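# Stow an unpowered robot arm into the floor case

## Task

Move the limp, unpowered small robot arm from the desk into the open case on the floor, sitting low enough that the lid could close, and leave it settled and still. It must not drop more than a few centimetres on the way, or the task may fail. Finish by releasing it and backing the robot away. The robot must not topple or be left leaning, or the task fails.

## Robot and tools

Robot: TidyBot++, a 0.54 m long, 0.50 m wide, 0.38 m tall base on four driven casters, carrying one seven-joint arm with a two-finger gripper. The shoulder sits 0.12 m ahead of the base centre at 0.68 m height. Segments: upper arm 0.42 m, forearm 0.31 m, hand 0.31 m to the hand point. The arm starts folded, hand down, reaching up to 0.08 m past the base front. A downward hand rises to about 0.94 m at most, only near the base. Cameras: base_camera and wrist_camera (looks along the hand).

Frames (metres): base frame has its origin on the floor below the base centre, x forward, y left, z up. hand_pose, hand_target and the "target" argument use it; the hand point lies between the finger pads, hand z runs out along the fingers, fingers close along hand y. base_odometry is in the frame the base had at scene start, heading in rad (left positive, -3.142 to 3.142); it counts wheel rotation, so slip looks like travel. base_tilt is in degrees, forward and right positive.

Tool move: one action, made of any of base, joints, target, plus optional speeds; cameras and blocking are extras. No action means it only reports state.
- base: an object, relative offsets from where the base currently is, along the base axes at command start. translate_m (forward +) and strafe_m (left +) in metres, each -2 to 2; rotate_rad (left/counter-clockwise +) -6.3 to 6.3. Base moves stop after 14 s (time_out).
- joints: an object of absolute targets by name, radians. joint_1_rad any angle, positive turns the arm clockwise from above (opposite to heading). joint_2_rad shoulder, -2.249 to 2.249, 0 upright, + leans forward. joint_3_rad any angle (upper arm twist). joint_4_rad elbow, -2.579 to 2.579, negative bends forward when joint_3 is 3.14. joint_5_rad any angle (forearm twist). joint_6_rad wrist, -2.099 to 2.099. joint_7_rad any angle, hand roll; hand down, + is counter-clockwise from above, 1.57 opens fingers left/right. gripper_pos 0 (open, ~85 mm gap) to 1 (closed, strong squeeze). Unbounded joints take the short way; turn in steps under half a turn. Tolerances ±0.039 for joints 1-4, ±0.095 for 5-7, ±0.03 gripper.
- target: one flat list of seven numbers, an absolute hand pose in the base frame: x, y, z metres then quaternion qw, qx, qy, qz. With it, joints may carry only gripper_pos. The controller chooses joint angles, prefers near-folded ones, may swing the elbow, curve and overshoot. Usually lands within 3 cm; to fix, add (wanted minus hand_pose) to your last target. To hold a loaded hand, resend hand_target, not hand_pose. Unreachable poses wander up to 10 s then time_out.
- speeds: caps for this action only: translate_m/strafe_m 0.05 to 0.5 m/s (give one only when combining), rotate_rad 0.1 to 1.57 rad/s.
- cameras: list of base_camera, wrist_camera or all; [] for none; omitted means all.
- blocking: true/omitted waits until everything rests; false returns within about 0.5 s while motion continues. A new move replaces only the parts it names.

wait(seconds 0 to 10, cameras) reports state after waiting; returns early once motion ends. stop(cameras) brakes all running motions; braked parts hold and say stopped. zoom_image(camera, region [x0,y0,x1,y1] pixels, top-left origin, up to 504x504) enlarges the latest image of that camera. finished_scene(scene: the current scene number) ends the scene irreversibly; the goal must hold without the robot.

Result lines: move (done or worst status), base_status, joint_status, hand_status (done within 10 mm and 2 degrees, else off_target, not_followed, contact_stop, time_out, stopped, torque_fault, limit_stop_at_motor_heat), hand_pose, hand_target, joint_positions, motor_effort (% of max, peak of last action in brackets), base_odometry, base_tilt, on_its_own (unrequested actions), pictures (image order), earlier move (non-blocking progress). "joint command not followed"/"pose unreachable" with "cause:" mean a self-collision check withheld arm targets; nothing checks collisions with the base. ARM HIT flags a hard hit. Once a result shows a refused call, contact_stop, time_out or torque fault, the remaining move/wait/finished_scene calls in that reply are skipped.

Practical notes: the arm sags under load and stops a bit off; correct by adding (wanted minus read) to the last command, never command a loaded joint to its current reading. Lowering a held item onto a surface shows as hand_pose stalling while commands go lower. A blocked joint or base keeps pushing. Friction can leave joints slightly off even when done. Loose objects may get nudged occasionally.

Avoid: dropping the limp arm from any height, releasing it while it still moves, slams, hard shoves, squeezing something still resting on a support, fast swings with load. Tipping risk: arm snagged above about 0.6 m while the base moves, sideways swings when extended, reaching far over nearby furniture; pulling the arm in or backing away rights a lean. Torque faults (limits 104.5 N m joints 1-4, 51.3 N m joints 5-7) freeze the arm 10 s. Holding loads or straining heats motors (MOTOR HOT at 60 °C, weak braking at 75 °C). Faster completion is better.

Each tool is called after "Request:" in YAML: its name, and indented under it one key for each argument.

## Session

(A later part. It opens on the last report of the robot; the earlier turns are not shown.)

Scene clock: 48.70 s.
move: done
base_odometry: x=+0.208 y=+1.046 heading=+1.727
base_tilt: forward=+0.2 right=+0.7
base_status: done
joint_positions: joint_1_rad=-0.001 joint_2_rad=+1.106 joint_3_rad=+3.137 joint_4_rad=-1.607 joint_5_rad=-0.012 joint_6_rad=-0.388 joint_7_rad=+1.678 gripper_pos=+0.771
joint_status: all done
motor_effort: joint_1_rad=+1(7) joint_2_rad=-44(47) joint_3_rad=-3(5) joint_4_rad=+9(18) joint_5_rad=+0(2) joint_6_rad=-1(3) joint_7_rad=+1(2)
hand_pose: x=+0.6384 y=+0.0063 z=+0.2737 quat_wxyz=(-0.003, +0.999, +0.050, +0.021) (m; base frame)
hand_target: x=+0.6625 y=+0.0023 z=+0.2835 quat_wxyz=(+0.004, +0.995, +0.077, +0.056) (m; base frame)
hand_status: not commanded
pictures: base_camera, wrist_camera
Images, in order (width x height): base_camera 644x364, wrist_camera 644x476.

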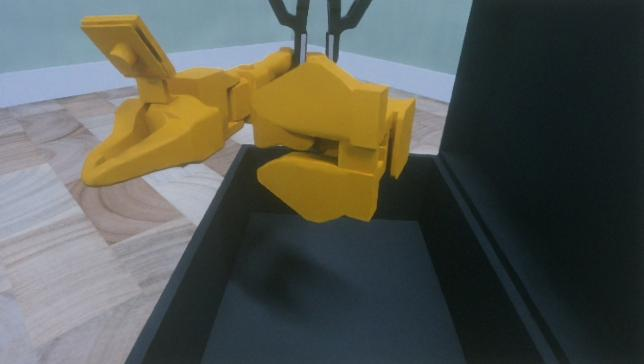

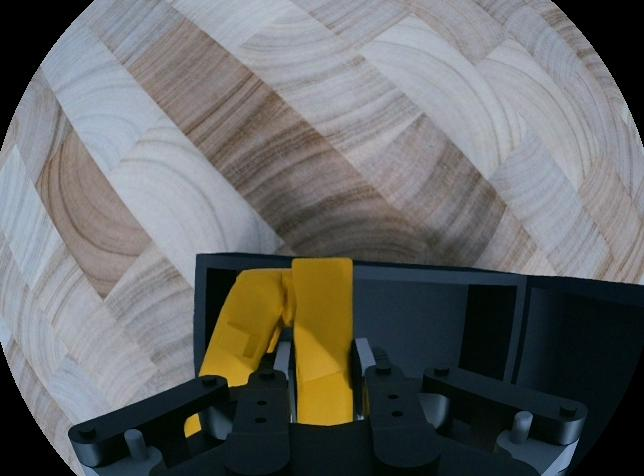

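Request:
move:
  base: {"translate_m": -0.03}
  joints: {"joint_2_rad": 1.13, "joint_4_rad": -1.655, "joint_6_rad": -0.26, "joint_7_rad": 2.26}

Scene clock: 50.93 s.
move: done
base_odometry: x=+0.213 y=+1.017 heading=+1.727
base_tilt: forward=+0.2 right=+0.7
base_status: done
joint_positions: joint_1_rad=-0.001 joint_2_rad=+1.147 joint_3_rad=+3.137 joint_4_rad=-1.653 joint_5_rad=-0.012 joint_6_rad=-0.316 joint_7_rad=+2.215 gripper_pos=+0.771
joint_status: all done
motor_effort: joint_1_rad=+1(3) joint_2_rad=-43(46) joint_3_rad=-3(3) joint_4_rad=+6(9) joint_5_rad=+0(1) joint_6_rad=-2(2) joint_7_rad=+0(2)
hand_pose: x=+0.6157 y=+0.0060 z=+0.2476 quat_wxyz=(+0.000, +0.950, +0.313, +0.013) (m; base frame)
hand_target: x=+0.6393 y=+0.0023 z=+0.2569 quat_wxyz=(+0.016, +0.940, +0.338, +0.046) (m; base frame)
hand_status: not commanded
pictures: base_camera, wrist_camera
Images, in order (width x height): base_camera 644x364, wrist_camera 644x476.

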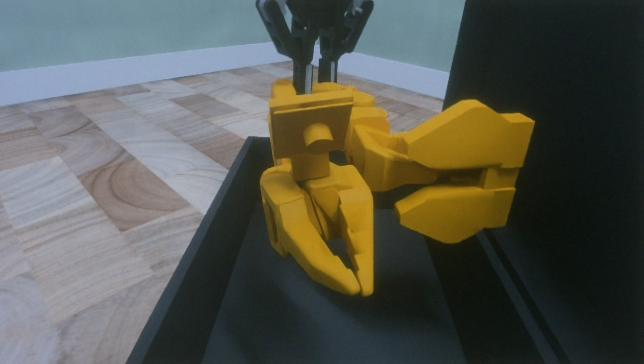

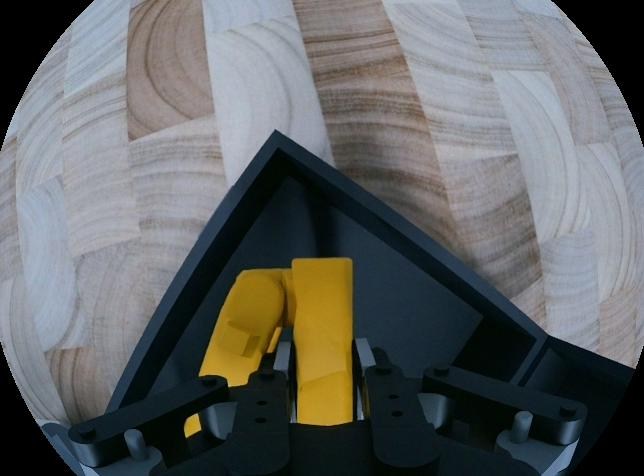

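Request:
move:
  base: {"strafe_m": 0.017}
  joints: {"joint_2_rad": 1.315, "joint_4_rad": -1.54, "joint_6_rad": -0.205}

Scene clock: 53.30 s.
move: done
base_odometry: x=+0.196 y=+1.014 heading=+1.727
base_tilt: forward=+0.1 right=+0.7
base_status: done
joint_positions: joint_1_rad=-0.005 joint_2_rad=+1.336 joint_3_rad=+3.137 joint_4_rad=-1.548 joint_5_rad=-0.012 joint_6_rad=-0.258 joint_7_rad=+2.215 gripper_pos=+0.771
joint_status: all done
motor_effort: joint_1_rad=+1(3) joint_2_rad=-44(47) joint_3_rad=-2(4) joint_4_rad=+5(7) joint_5_rad=+0(1) joint_6_rad=-2(3) joint_7_rad=+0(1)
hand_pose: x=+0.6082 y=+0.0080 z=+0.1644 quat_wxyz=(-0.004, +0.949, +0.314, +0.001) (m; base frame)
hand_target: x=+0.6403 y=+0.0023 z=+0.1765 quat_wxyz=(+0.013, +0.940, +0.338, +0.039) (m; base frame)
hand_status: not commanded
pictures: base_camera, wrist_camera
Images, in order (width x height): base_camera 644x364, wrist_camera 644x476.

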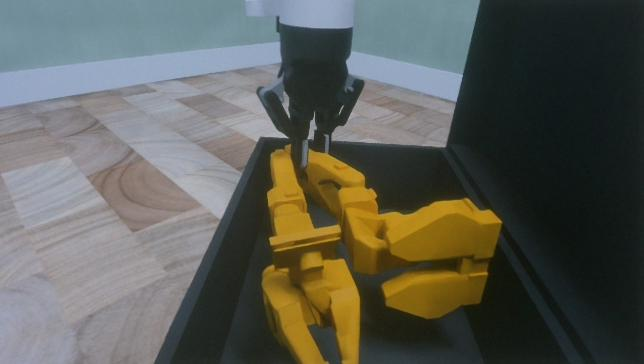

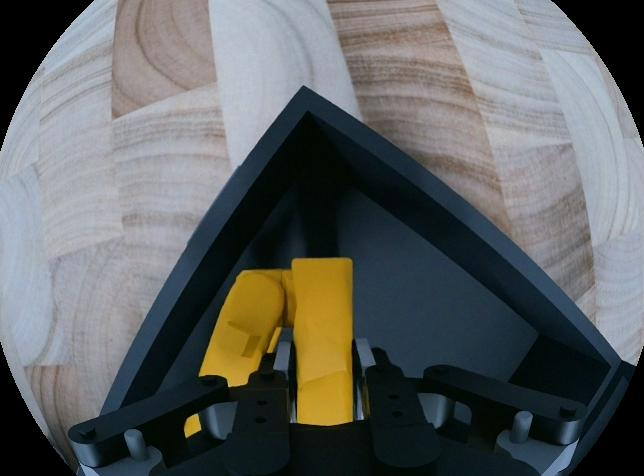

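Request:
zoom_image:
  camera: "base_camera"
  region: [140, 120, 600, 364]

Scaled by 1.096.

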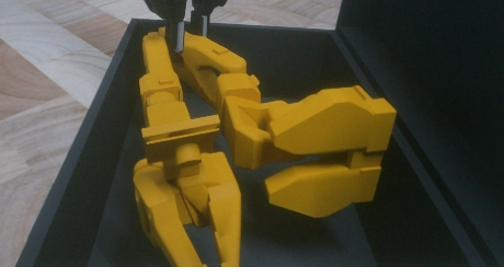

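Request:
move:
  joints: {"joint_2_rad": 1.425, "joint_4_rad": -1.44, "joint_6_rad": -0.195}
  cameras: ["wrist_camera"]

Request:
move:
  joints: {"joint_2_rad": 1.505, "joint_4_rad": -1.37, "joint_6_rad": -0.185}

Scene clock: 54.67 s.
move: done
base_odometry: x=+0.196 y=+1.014 heading=+1.727
base_tilt: forward=+0.1 right=+0.7
base_status: not commanded
joint_positions: joint_1_rad=-0.005 joint_2_rad=+1.441 joint_3_rad=+3.137 joint_4_rad=-1.445 joint_5_rad=-0.012 joint_6_rad=-0.244 joint_7_rad=+2.215 gripper_pos=+0.771
joint_status: all done
motor_effort: joint_1_rad=+1(1) joint_2_rad=-44(47) joint_3_rad=-2(3) joint_4_rad=+4(6) joint_5_rad=+0(0) joint_6_rad=-2(3) joint_7_rad=+0(1)
hand_pose: x=+0.6193 y=+0.0080 z=+0.1210 quat_wxyz=(-0.002, +0.949, +0.314, +0.007) (m; base frame)
hand_target: x=+0.6465 y=+0.0023 z=+0.1303 quat_wxyz=(+0.013, +0.940, +0.338, +0.039) (m; base frame)
hand_status: not commanded
pictures: wrist_camera
Images, in order (width x height): wrist_camera 644x476.

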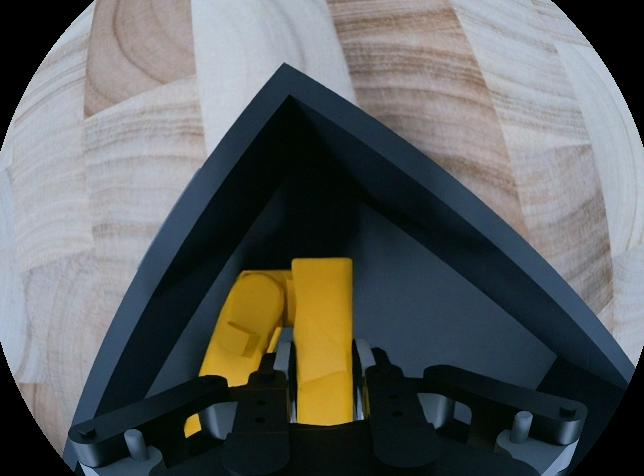

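Scene clock: 55.53 s.
move: done
base_odometry: x=+0.196 y=+1.014 heading=+1.727
base_tilt: forward=+0.1 right=+0.8
base_status: not commanded
joint_positions: joint_1_rad=-0.005 joint_2_rad=+1.507 joint_3_rad=+3.137 joint_4_rad=-1.375 joint_5_rad=-0.012 joint_6_rad=-0.237 joint_7_rad=+2.215 gripper_pos=+0.771
joint_status: all done
motor_effort: joint_1_rad=+1(2) joint_2_rad=-42(46) joint_3_rad=-3(4) joint_4_rad=+5(7) joint_5_rad=+0(1) joint_6_rad=+0(3) joint_7_rad=+1(1)
hand_pose: x=+0.6266 y=+0.0080 z=+0.0938 quat_wxyz=(+0.000, +0.949, +0.314, +0.012) (m; base frame)
hand_target: x=+0.6470 y=+0.0023 z=+0.0960 quat_wxyz=(+0.013, +0.940, +0.338, +0.039) (m; base frame)
hand_status: not commanded
pictures: base_camera, wrist_camera
Images, in order (width x height): base_camera 644x364, wrist_camera 644x476.

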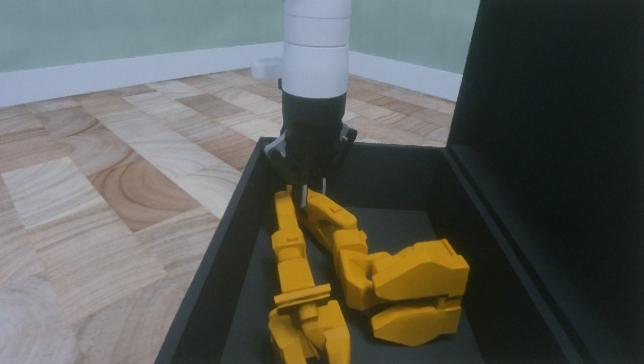

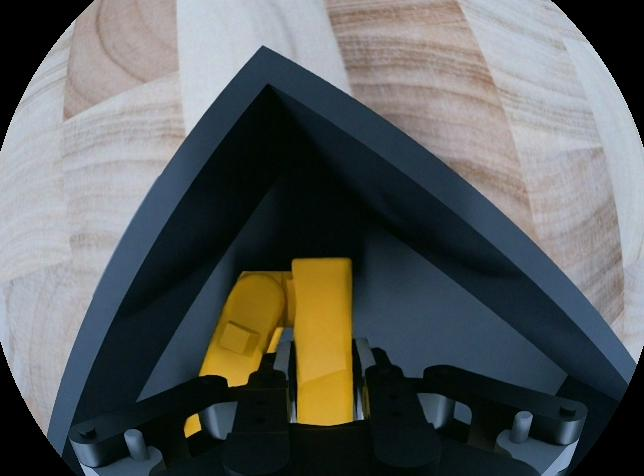

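Request:
move:
  joints: {"joint_2_rad": 1.55, "joint_4_rad": -1.36, "joint_6_rad": -0.18}

Scene clock: 56.33 s.
move: done
base_odometry: x=+0.196 y=+1.014 heading=+1.727
base_tilt: forward=+0.1 right=+0.7
base_status: not commanded
joint_positions: joint_1_rad=-0.004 joint_2_rad=+1.515 joint_3_rad=+3.137 joint_4_rad=-1.366 joint_5_rad=-0.012 joint_6_rad=-0.236 joint_7_rad=+2.215 gripper_pos=+0.771
joint_status: all done
motor_effort: joint_1_rad=+3(3) joint_2_rad=-35(42) joint_3_rad=+1(4) joint_4_rad=+7(8) joint_5_rad=+1(1) joint_6_rad=+3(5) joint_7_rad=+1(1)
hand_pose: x=+0.6275 y=+0.0075 z=+0.0902 quat_wxyz=(+0.000, +0.950, +0.313, +0.013) (m; base frame)
hand_target: x=+0.6279 y=+0.0023 z=+0.0737 quat_wxyz=(+0.008, +0.941, +0.338, +0.025) (m; base frame)
hand_status: not commanded
pictures: base_camera, wrist_camera
Images, in order (width x height): base_camera 644x364, wrist_camera 644x476.

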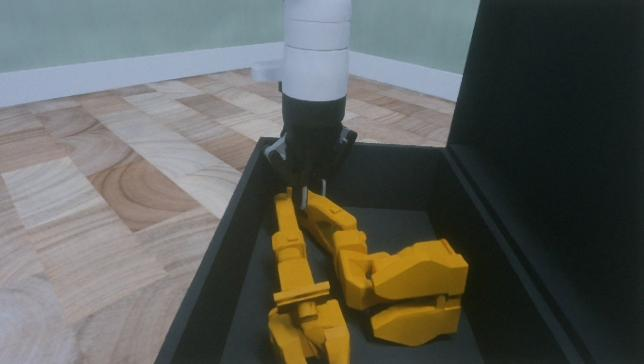

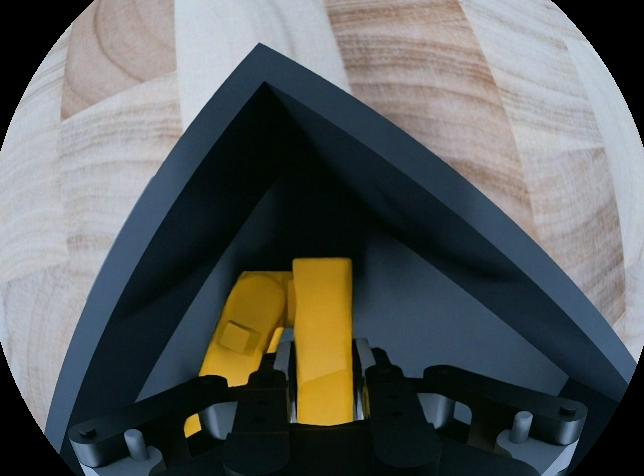

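Request:
zoom_image:
  camera: "base_camera"
  region: [220, 100, 500, 364]

Request:
zoom_image:
  camera: "wrist_camera"
  region: [30, 240, 330, 476]

Scaled by 1.800.

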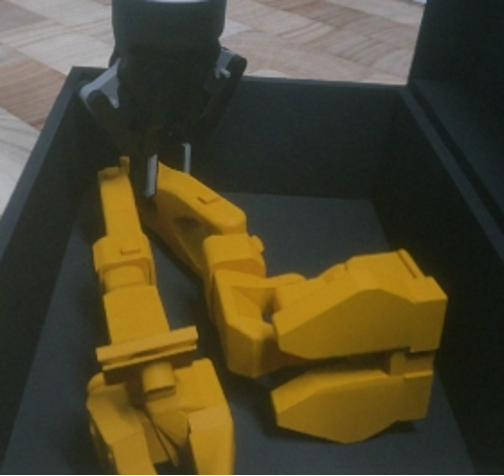

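Scaled by 1.680.

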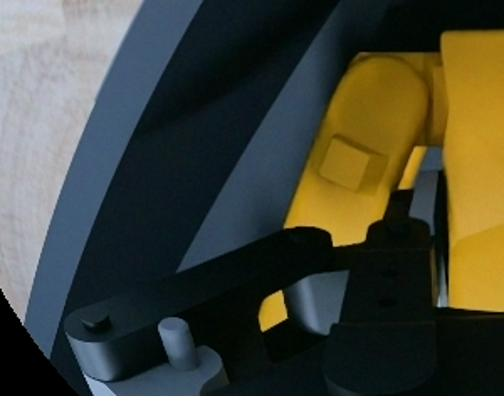

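Request:
move:
  joints: {"joint_2_rad": 1.585, "joint_4_rad": -1.355, "joint_6_rad": -0.18}

Scene clock: 57.47 s.
move: off_target
base_odometry: x=+0.196 y=+1.014 heading=+1.727
base_tilt: forward=+0.1 right=+0.7
base_status: not commanded
joint_positions: joint_1_rad=-0.004 joint_2_rad=+1.517 joint_3_rad=+3.136 joint_4_rad=-1.365 joint_5_rad=-0.012 joint_6_rad=-0.236 joint_7_rad=+2.215 gripper_pos=+0.771
joint_status: joint_2_rad off_target (ended at +1.517, target +1.585); the others done
motor_effort: joint_1_rad=+1(2) joint_2_rad=-30(36) joint_3_rad=-1(3) joint_4_rad=+7(7) joint_5_rad=+1(1) joint_6_rad=+4(5) joint_7_rad=+1(1)
hand_pose: x=+0.6272 y=+0.0078 z=+0.0897 quat_wxyz=(+0.000, +0.950, +0.313, +0.012) (m; base frame)
hand_target: x=+0.6094 y=+0.0023 z=+0.0566 quat_wxyz=(+0.003, +0.941, +0.338, +0.010) (m; base frame)
hand_status: not commanded
pictures: base_camera, wrist_camera
Images, in order (width x height): base_camera 644x364, wrist_camera 644x476.

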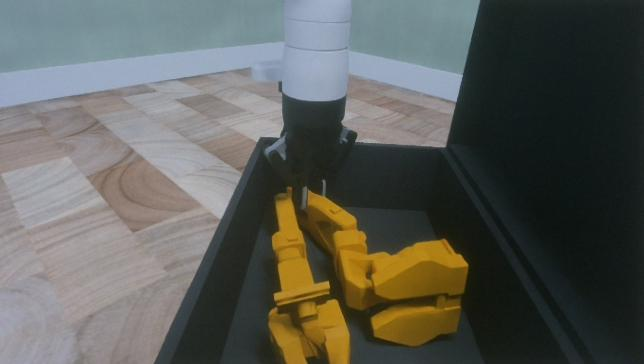

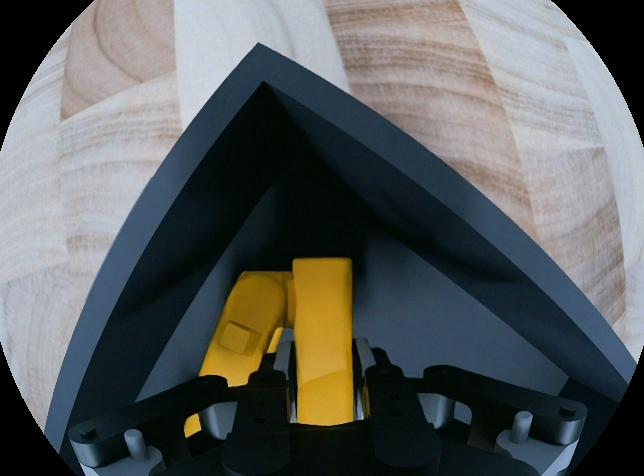

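Request:
move:
  joints: {"joint_2_rad": 1.55, "joint_4_rad": -1.36, "joint_6_rad": -0.18, "gripper_pos": 0.80}

Scene clock: 58.77 s.
move: done
base_odometry: x=+0.196 y=+1.014 heading=+1.727
base_tilt: forward=+0.1 right=+0.8
base_status: not commanded
joint_positions: joint_1_rad=-0.004 joint_2_rad=+1.516 joint_3_rad=+3.136 joint_4_rad=-1.366 joint_5_rad=-0.012 joint_6_rad=-0.236 joint_7_rad=+2.215 gripper_pos=+0.771
joint_status: all done
motor_effort: joint_1_rad=+2(3) joint_2_rad=-34(36) joint_3_rad=+0(2) joint_4_rad=+6(8) joint_5_rad=+1(1) joint_6_rad=+4(6) joint_7_rad=+1(1)
hand_pose: x=+0.6275 y=+0.0078 z=+0.0901 quat_wxyz=(+0.000, +0.950, +0.313, +0.013) (m; base frame)
hand_target: x=+0.6279 y=+0.0023 z=+0.0737 quat_wxyz=(+0.008, +0.941, +0.338, +0.025) (m; base frame)
hand_status: not commanded
pictures: base_camera, wrist_camera
Images, in order (width x height): base_camera 644x364, wrist_camera 644x476.

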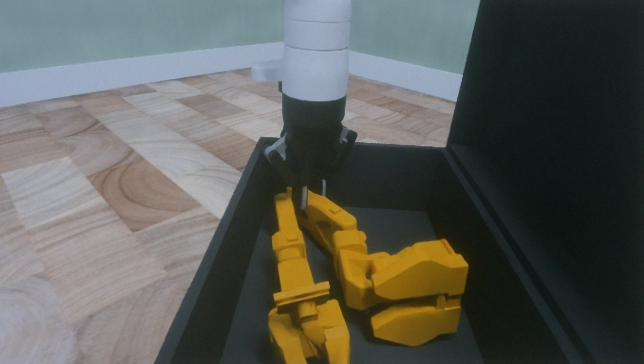

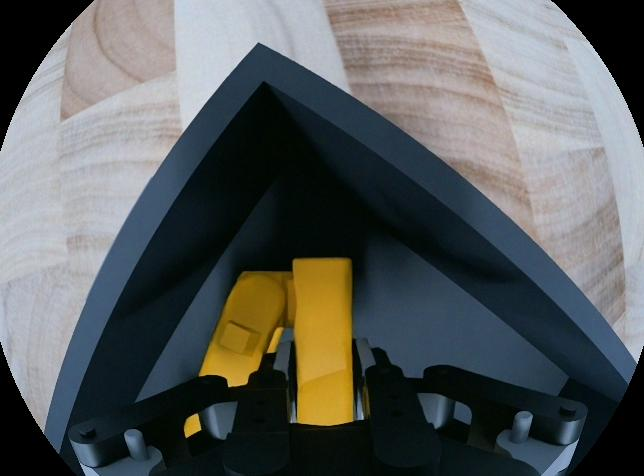

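Request:
move:
  joints: {"joint_2_rad": 1.56, "joint_6_rad": -0.18, "gripper_pos": 0.76}

Scene clock: 59.27 s.
move: off_target
base_odometry: x=+0.196 y=+1.014 heading=+1.727
base_tilt: forward=+0.1 right=+0.7
base_status: not commanded
joint_positions: joint_1_rad=-0.004 joint_2_rad=+1.516 joint_3_rad=+3.136 joint_4_rad=-1.365 joint_5_rad=-0.012 joint_6_rad=-0.236 joint_7_rad=+2.215 gripper_pos=+0.758
joint_status: joint_2_rad off_target (ended at +1.516, target +1.560); the others done
motor_effort: joint_1_rad=+2(3) joint_2_rad=-34(34) joint_3_rad=-1(1) joint_4_rad=+6(6) joint_5_rad=+1(1) joint_6_rad=+3(4) joint_7_rad=+1(1)
hand_pose: x=+0.6273 y=+0.0078 z=+0.0899 quat_wxyz=(+0.000, +0.950, +0.313, +0.013) (m; base frame)
hand_target: x=+0.6218 y=+0.0023 z=+0.0687 quat_wxyz=(+0.006, +0.941, +0.338, +0.020) (m; base frame)
hand_status: not commanded
pictures: base_camera, wrist_camera
Images, in order (width x height): base_camera 644x364, wrist_camera 644x476.

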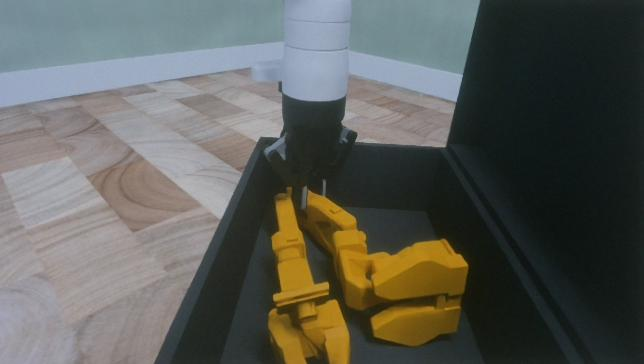

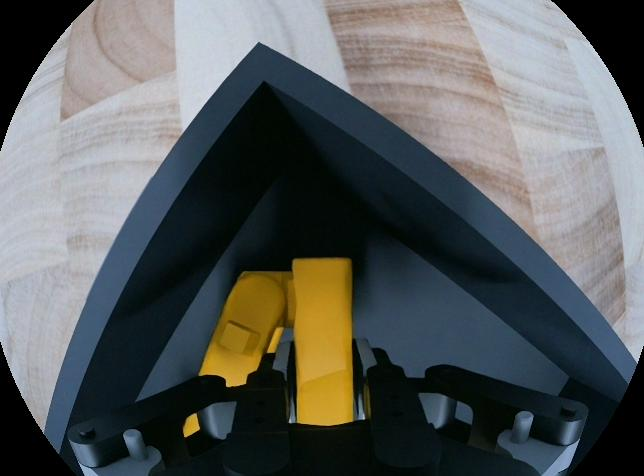

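Request:
move:
  joints: {"joint_2_rad": 1.545, "joint_6_rad": -0.18, "gripper_pos": 0.73}

Scene clock: 60.23 s.
move: done
base_odometry: x=+0.196 y=+1.014 heading=+1.727
base_tilt: forward=+0.1 right=+0.8
base_status: not commanded
joint_positions: joint_1_rad=-0.005 joint_2_rad=+1.516 joint_3_rad=+3.136 joint_4_rad=-1.366 joint_5_rad=-0.012 joint_6_rad=-0.236 joint_7_rad=+2.215 gripper_pos=+0.730
joint_status: all done
motor_effort: joint_1_rad=+2(3) joint_2_rad=-37(38) joint_3_rad=+0(1) joint_4_rad=+7(8) joint_5_rad=+1(1) joint_6_rad=+3(4) joint_7_rad=+1(1)
hand_pose: x=+0.6272 y=+0.0079 z=+0.0899 quat_wxyz=(+0.000, +0.950, +0.313, +0.012) (m; base frame)
hand_target: x=+0.6309 y=+0.0023 z=+0.0763 quat_wxyz=(+0.009, +0.941, +0.338, +0.027) (m; base frame)
hand_status: not commanded
pictures: base_camera, wrist_camera
Images, in order (width x height): base_camera 644x364, wrist_camera 644x476.

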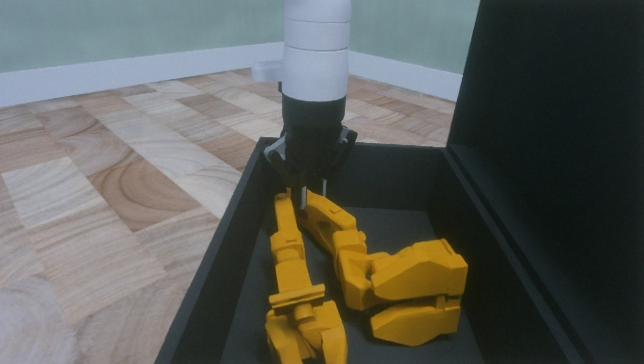

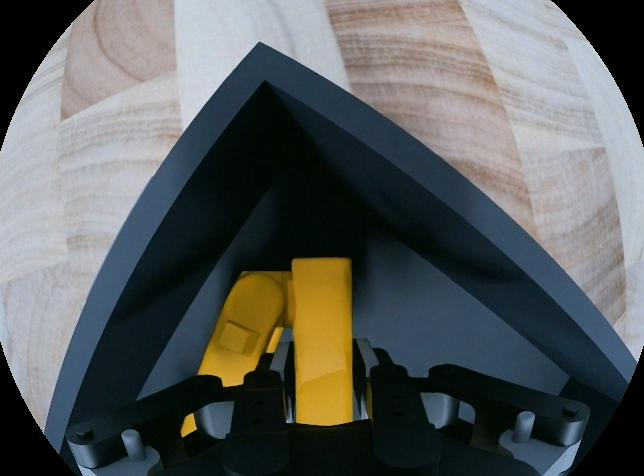

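Request:
move:
  joints: {"gripper_pos": 0.68}

Scene clock: 60.77 s.
move: done
base_odometry: x=+0.196 y=+1.014 heading=+1.727
base_tilt: forward=+0.1 right=+0.7
base_status: not commanded
joint_positions: joint_1_rad=-0.005 joint_2_rad=+1.517 joint_3_rad=+3.136 joint_4_rad=-1.366 joint_5_rad=-0.012 joint_6_rad=-0.236 joint_7_rad=+2.215 gripper_pos=+0.680
joint_status: all done
motor_effort: joint_1_rad=+2(3) joint_2_rad=-37(39) joint_3_rad=+0(1) joint_4_rad=+7(8) joint_5_rad=+0(1) joint_6_rad=+3(4) joint_7_rad=+1(1)
hand_pose: x=+0.6269 y=+0.0081 z=+0.0896 quat_wxyz=(+0.000, +0.950, +0.313, +0.012) (m; base frame)
hand_target: x=+0.6309 y=+0.0023 z=+0.0763 quat_wxyz=(+0.009, +0.941, +0.338, +0.027) (m; base frame)
hand_status: not commanded
pictures: base_camera, wrist_camera
Images, in order (width x height): base_camera 644x364, wrist_camera 644x476.

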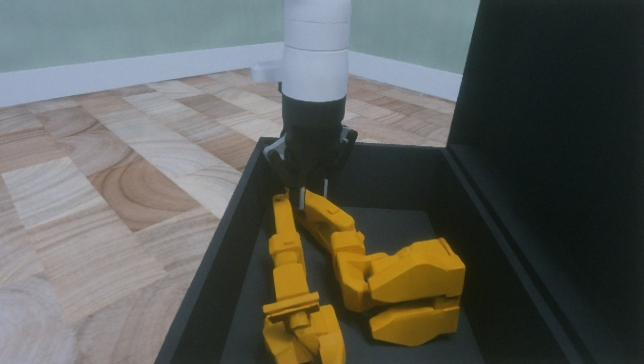

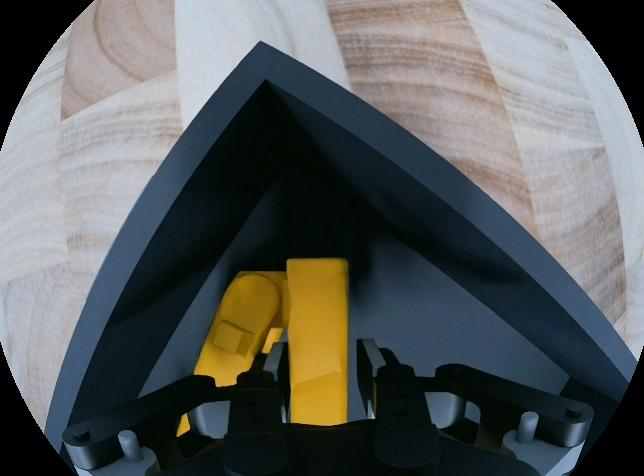

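Request:
move:
  joints: {"gripper_pos": 0.62}
  cameras: ["wrist_camera"]

Request:
move:
  joints: {"joint_2_rad": 1.49, "joint_4_rad": -1.40, "joint_6_rad": -0.25}

Scene clock: 62.10 s.
move: done
base_odometry: x=+0.196 y=+1.014 heading=+1.727
base_tilt: forward=+0.1 right=+0.7
base_status: not commanded
joint_positions: joint_1_rad=-0.005 joint_2_rad=+1.518 joint_3_rad=+3.136 joint_4_rad=-1.365 joint_5_rad=-0.012 joint_6_rad=-0.236 joint_7_rad=+2.215 gripper_pos=+0.620
joint_status: all done
motor_effort: joint_1_rad=+2(4) joint_2_rad=-37(39) joint_3_rad=+0(2) joint_4_rad=+5(7) joint_5_rad=+0(1) joint_6_rad=+1(3) joint_7_rad=+1(1)
hand_pose: x=+0.6261 y=+0.0083 z=+0.0888 quat_wxyz=(-0.001, +0.950, +0.313, +0.012) (m; base frame)
hand_target: x=+0.6309 y=+0.0023 z=+0.0763 quat_wxyz=(+0.009, +0.941, +0.338, +0.027) (m; base frame)
hand_status: not commanded
pictures: wrist_camera
Images, in order (width x height): wrist_camera 644x476.

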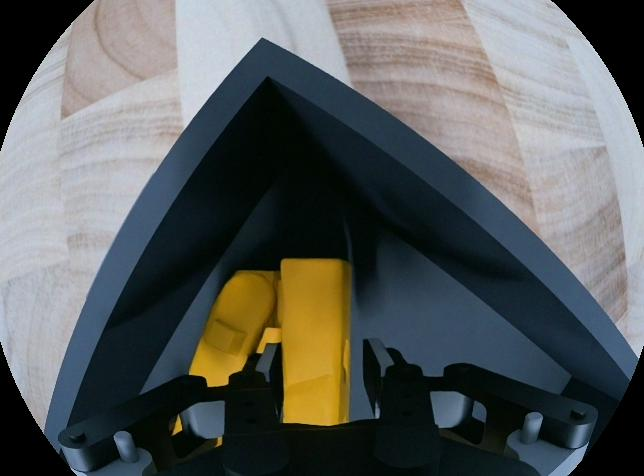

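Scene clock: 62.87 s.
move: done
base_odometry: x=+0.196 y=+1.014 heading=+1.727
base_tilt: forward=+0.1 right=+0.8
base_status: not commanded
joint_positions: joint_1_rad=-0.005 joint_2_rad=+1.500 joint_3_rad=+3.136 joint_4_rad=-1.391 joint_5_rad=-0.012 joint_6_rad=-0.237 joint_7_rad=+2.215 gripper_pos=+0.620
joint_status: all done
motor_effort: joint_1_rad=+1(3) joint_2_rad=-40(42) joint_3_rad=-3(3) joint_4_rad=+5(7) joint_5_rad=+0(1) joint_6_rad=+1(2) joint_7_rad=+1(1)
hand_pose: x=+0.6214 y=+0.0082 z=+0.0961 quat_wxyz=(-0.002, +0.950, +0.313, +0.008) (m; base frame)
hand_target: x=+0.6171 y=+0.0023 z=+0.1000 quat_wxyz=(+0.000, +0.941, +0.338, +0.001) (m; base frame)
hand_status: not commanded
pictures: base_camera, wrist_camera
Images, in order (width x height): base_camera 644x364, wrist_camera 644x476.

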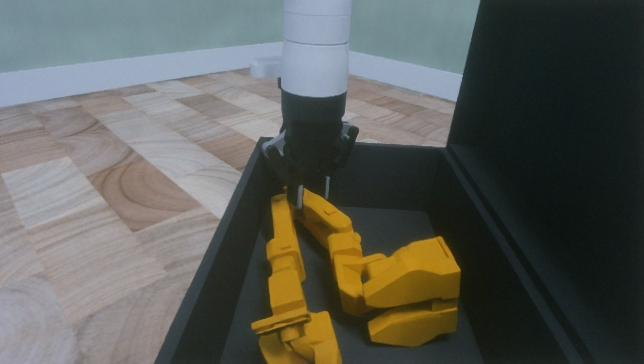

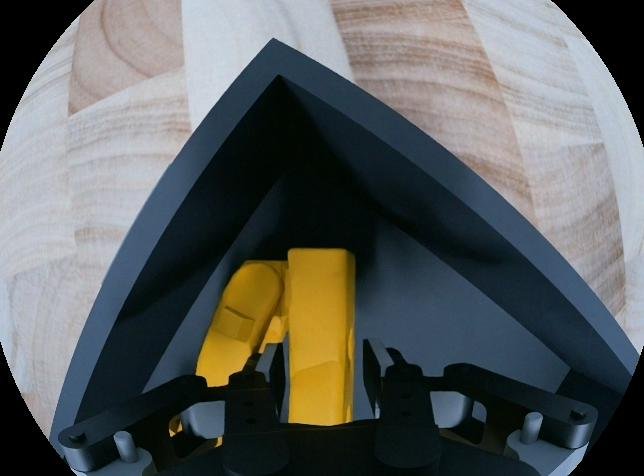

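Request:
move:
  joints: {"joint_2_rad": 1.36, "joint_4_rad": -1.52, "joint_6_rad": -0.32}

Scene clock: 64.20 s.
move: done
base_odometry: x=+0.196 y=+1.014 heading=+1.727
base_tilt: forward=+0.1 right=+0.7
base_status: not commanded
joint_positions: joint_1_rad=-0.005 joint_2_rad=+1.358 joint_3_rad=+3.136 joint_4_rad=-1.508 joint_5_rad=-0.012 joint_6_rad=-0.258 joint_7_rad=+2.215 gripper_pos=+0.620
joint_status: all done
motor_effort: joint_1_rad=+1(1) joint_2_rad=-40(43) joint_3_rad=-2(3) joint_4_rad=+6(6) joint_5_rad=+0(0) joint_6_rad=+1(2) joint_7_rad=+1(1)
hand_pose: x=+0.6216 y=+0.0082 z=+0.1571 quat_wxyz=(-0.001, +0.949, +0.314, +0.010) (m; base frame)
hand_target: x=+0.5936 y=+0.0023 z=+0.1554 quat_wxyz=(-0.011, +0.941, +0.338, -0.027) (m; base frame)
hand_status: not commanded
pictures: base_camera, wrist_camera
Images, in order (width x height): base_camera 644x364, wrist_camera 644x476.

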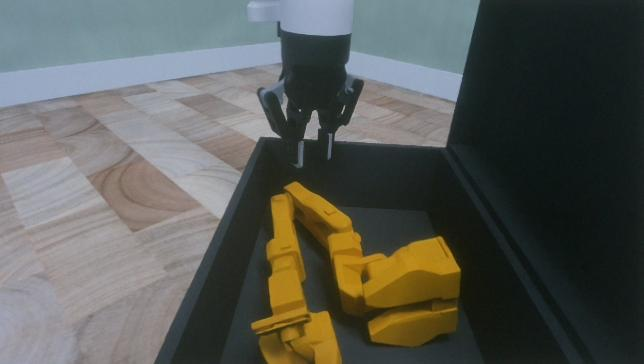

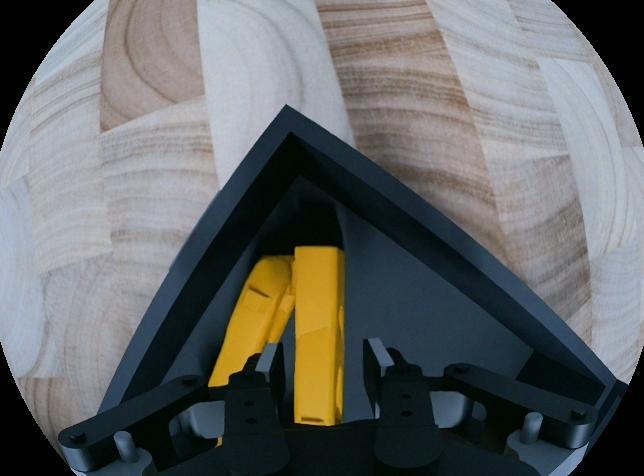

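Request:
move:
  joints: {"joint_2_rad": 0.8, "joint_4_rad": -1.75, "joint_6_rad": -0.61}

Request:
move:
  base: {"translate_m": -0.28}

Scene clock: 66.03 s.
move: done
base_odometry: x=+0.196 y=+1.014 heading=+1.727
base_tilt: forward=+0.1 right=+0.8
base_status: not commanded
joint_positions: joint_1_rad=-0.005 joint_2_rad=+0.807 joint_3_rad=+3.136 joint_4_rad=-1.735 joint_5_rad=-0.012 joint_6_rad=-0.536 joint_7_rad=+2.215 gripper_pos=+0.620
joint_status: all done
motor_effort: joint_1_rad=+1(1) joint_2_rad=-36(44) joint_3_rad=-2(3) joint_4_rad=+10(11) joint_5_rad=+0(0) joint_6_rad=+1(2) joint_7_rad=+1(1)
hand_pose: x=+0.6196 y=+0.0088 z=+0.4025 quat_wxyz=(+0.005, +0.948, +0.316, +0.031) (m; base frame)
hand_target: x=+0.5904 y=+0.0022 z=+0.4028 quat_wxyz=(-0.004, +0.941, +0.338, -0.008) (m; base frame)
hand_status: not commanded
pictures: base_camera, wrist_camera
Images, in order (width x height): base_camera 644x364, wrist_camera 644x476.

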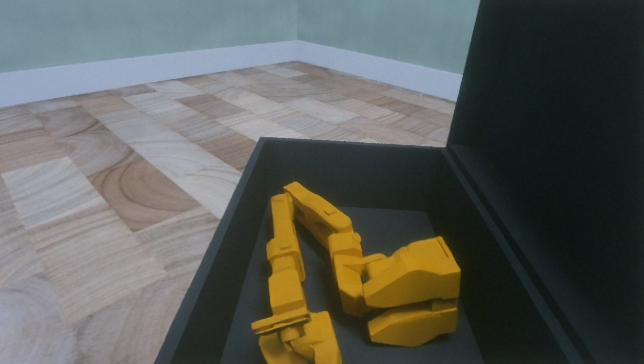

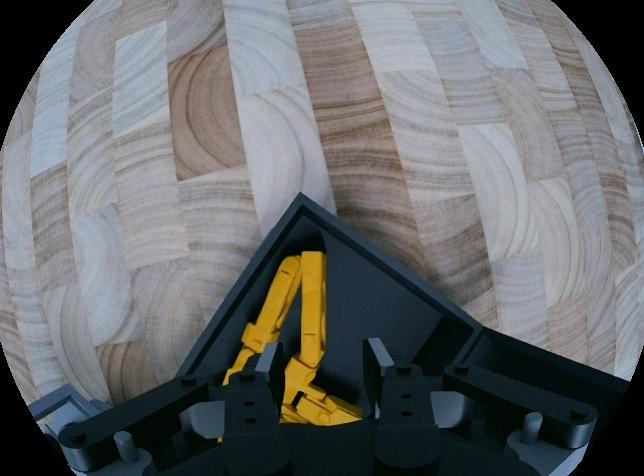

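Scene clock: 67.87 s.
move: done
base_odometry: x=+0.240 y=+0.737 heading=+1.728
base_tilt: forward=+0.1 right=+0.8
base_status: done
joint_positions: joint_1_rad=-0.005 joint_2_rad=+0.805 joint_3_rad=+3.136 joint_4_rad=-1.744 joint_5_rad=-0.012 joint_6_rad=-0.545 joint_7_rad=+2.215 gripper_pos=+0.620
joint_status: not commanded
motor_effort: joint_1_rad=+1(2) joint_2_rad=-36(37) joint_3_rad=-2(3) joint_4_rad=+10(12) joint_5_rad=+0(0) joint_6_rad=+1(2) joint_7_rad=+0(1)
hand_pose: x=+0.6127 y=+0.0087 z=+0.4018 quat_wxyz=(+0.002, +0.949, +0.316, +0.024) (m; base frame)
hand_target: x=+0.5904 y=+0.0022 z=+0.4028 quat_wxyz=(-0.004, +0.941, +0.338, -0.008) (m; base frame)
hand_status: not commanded
pictures: base_camera, wrist_camera
Images, in order (width x height): base_camera 644x364, wrist_camera 644x476.

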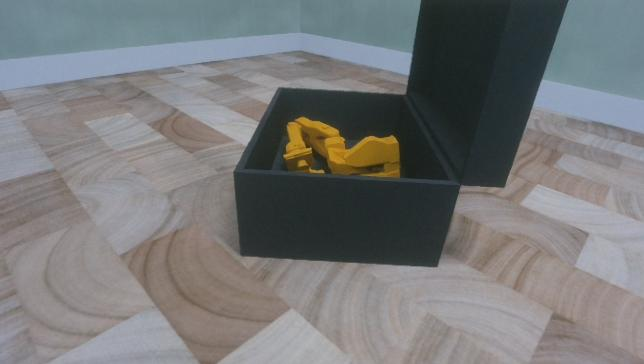

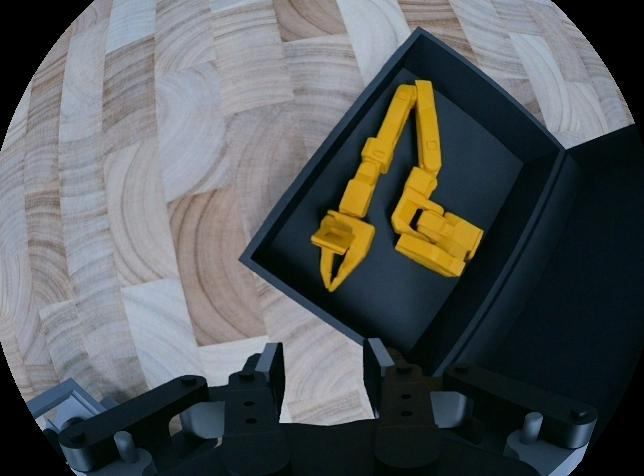

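Request:
finished_scene:
  scene: 2

The scene is finished: the task was done.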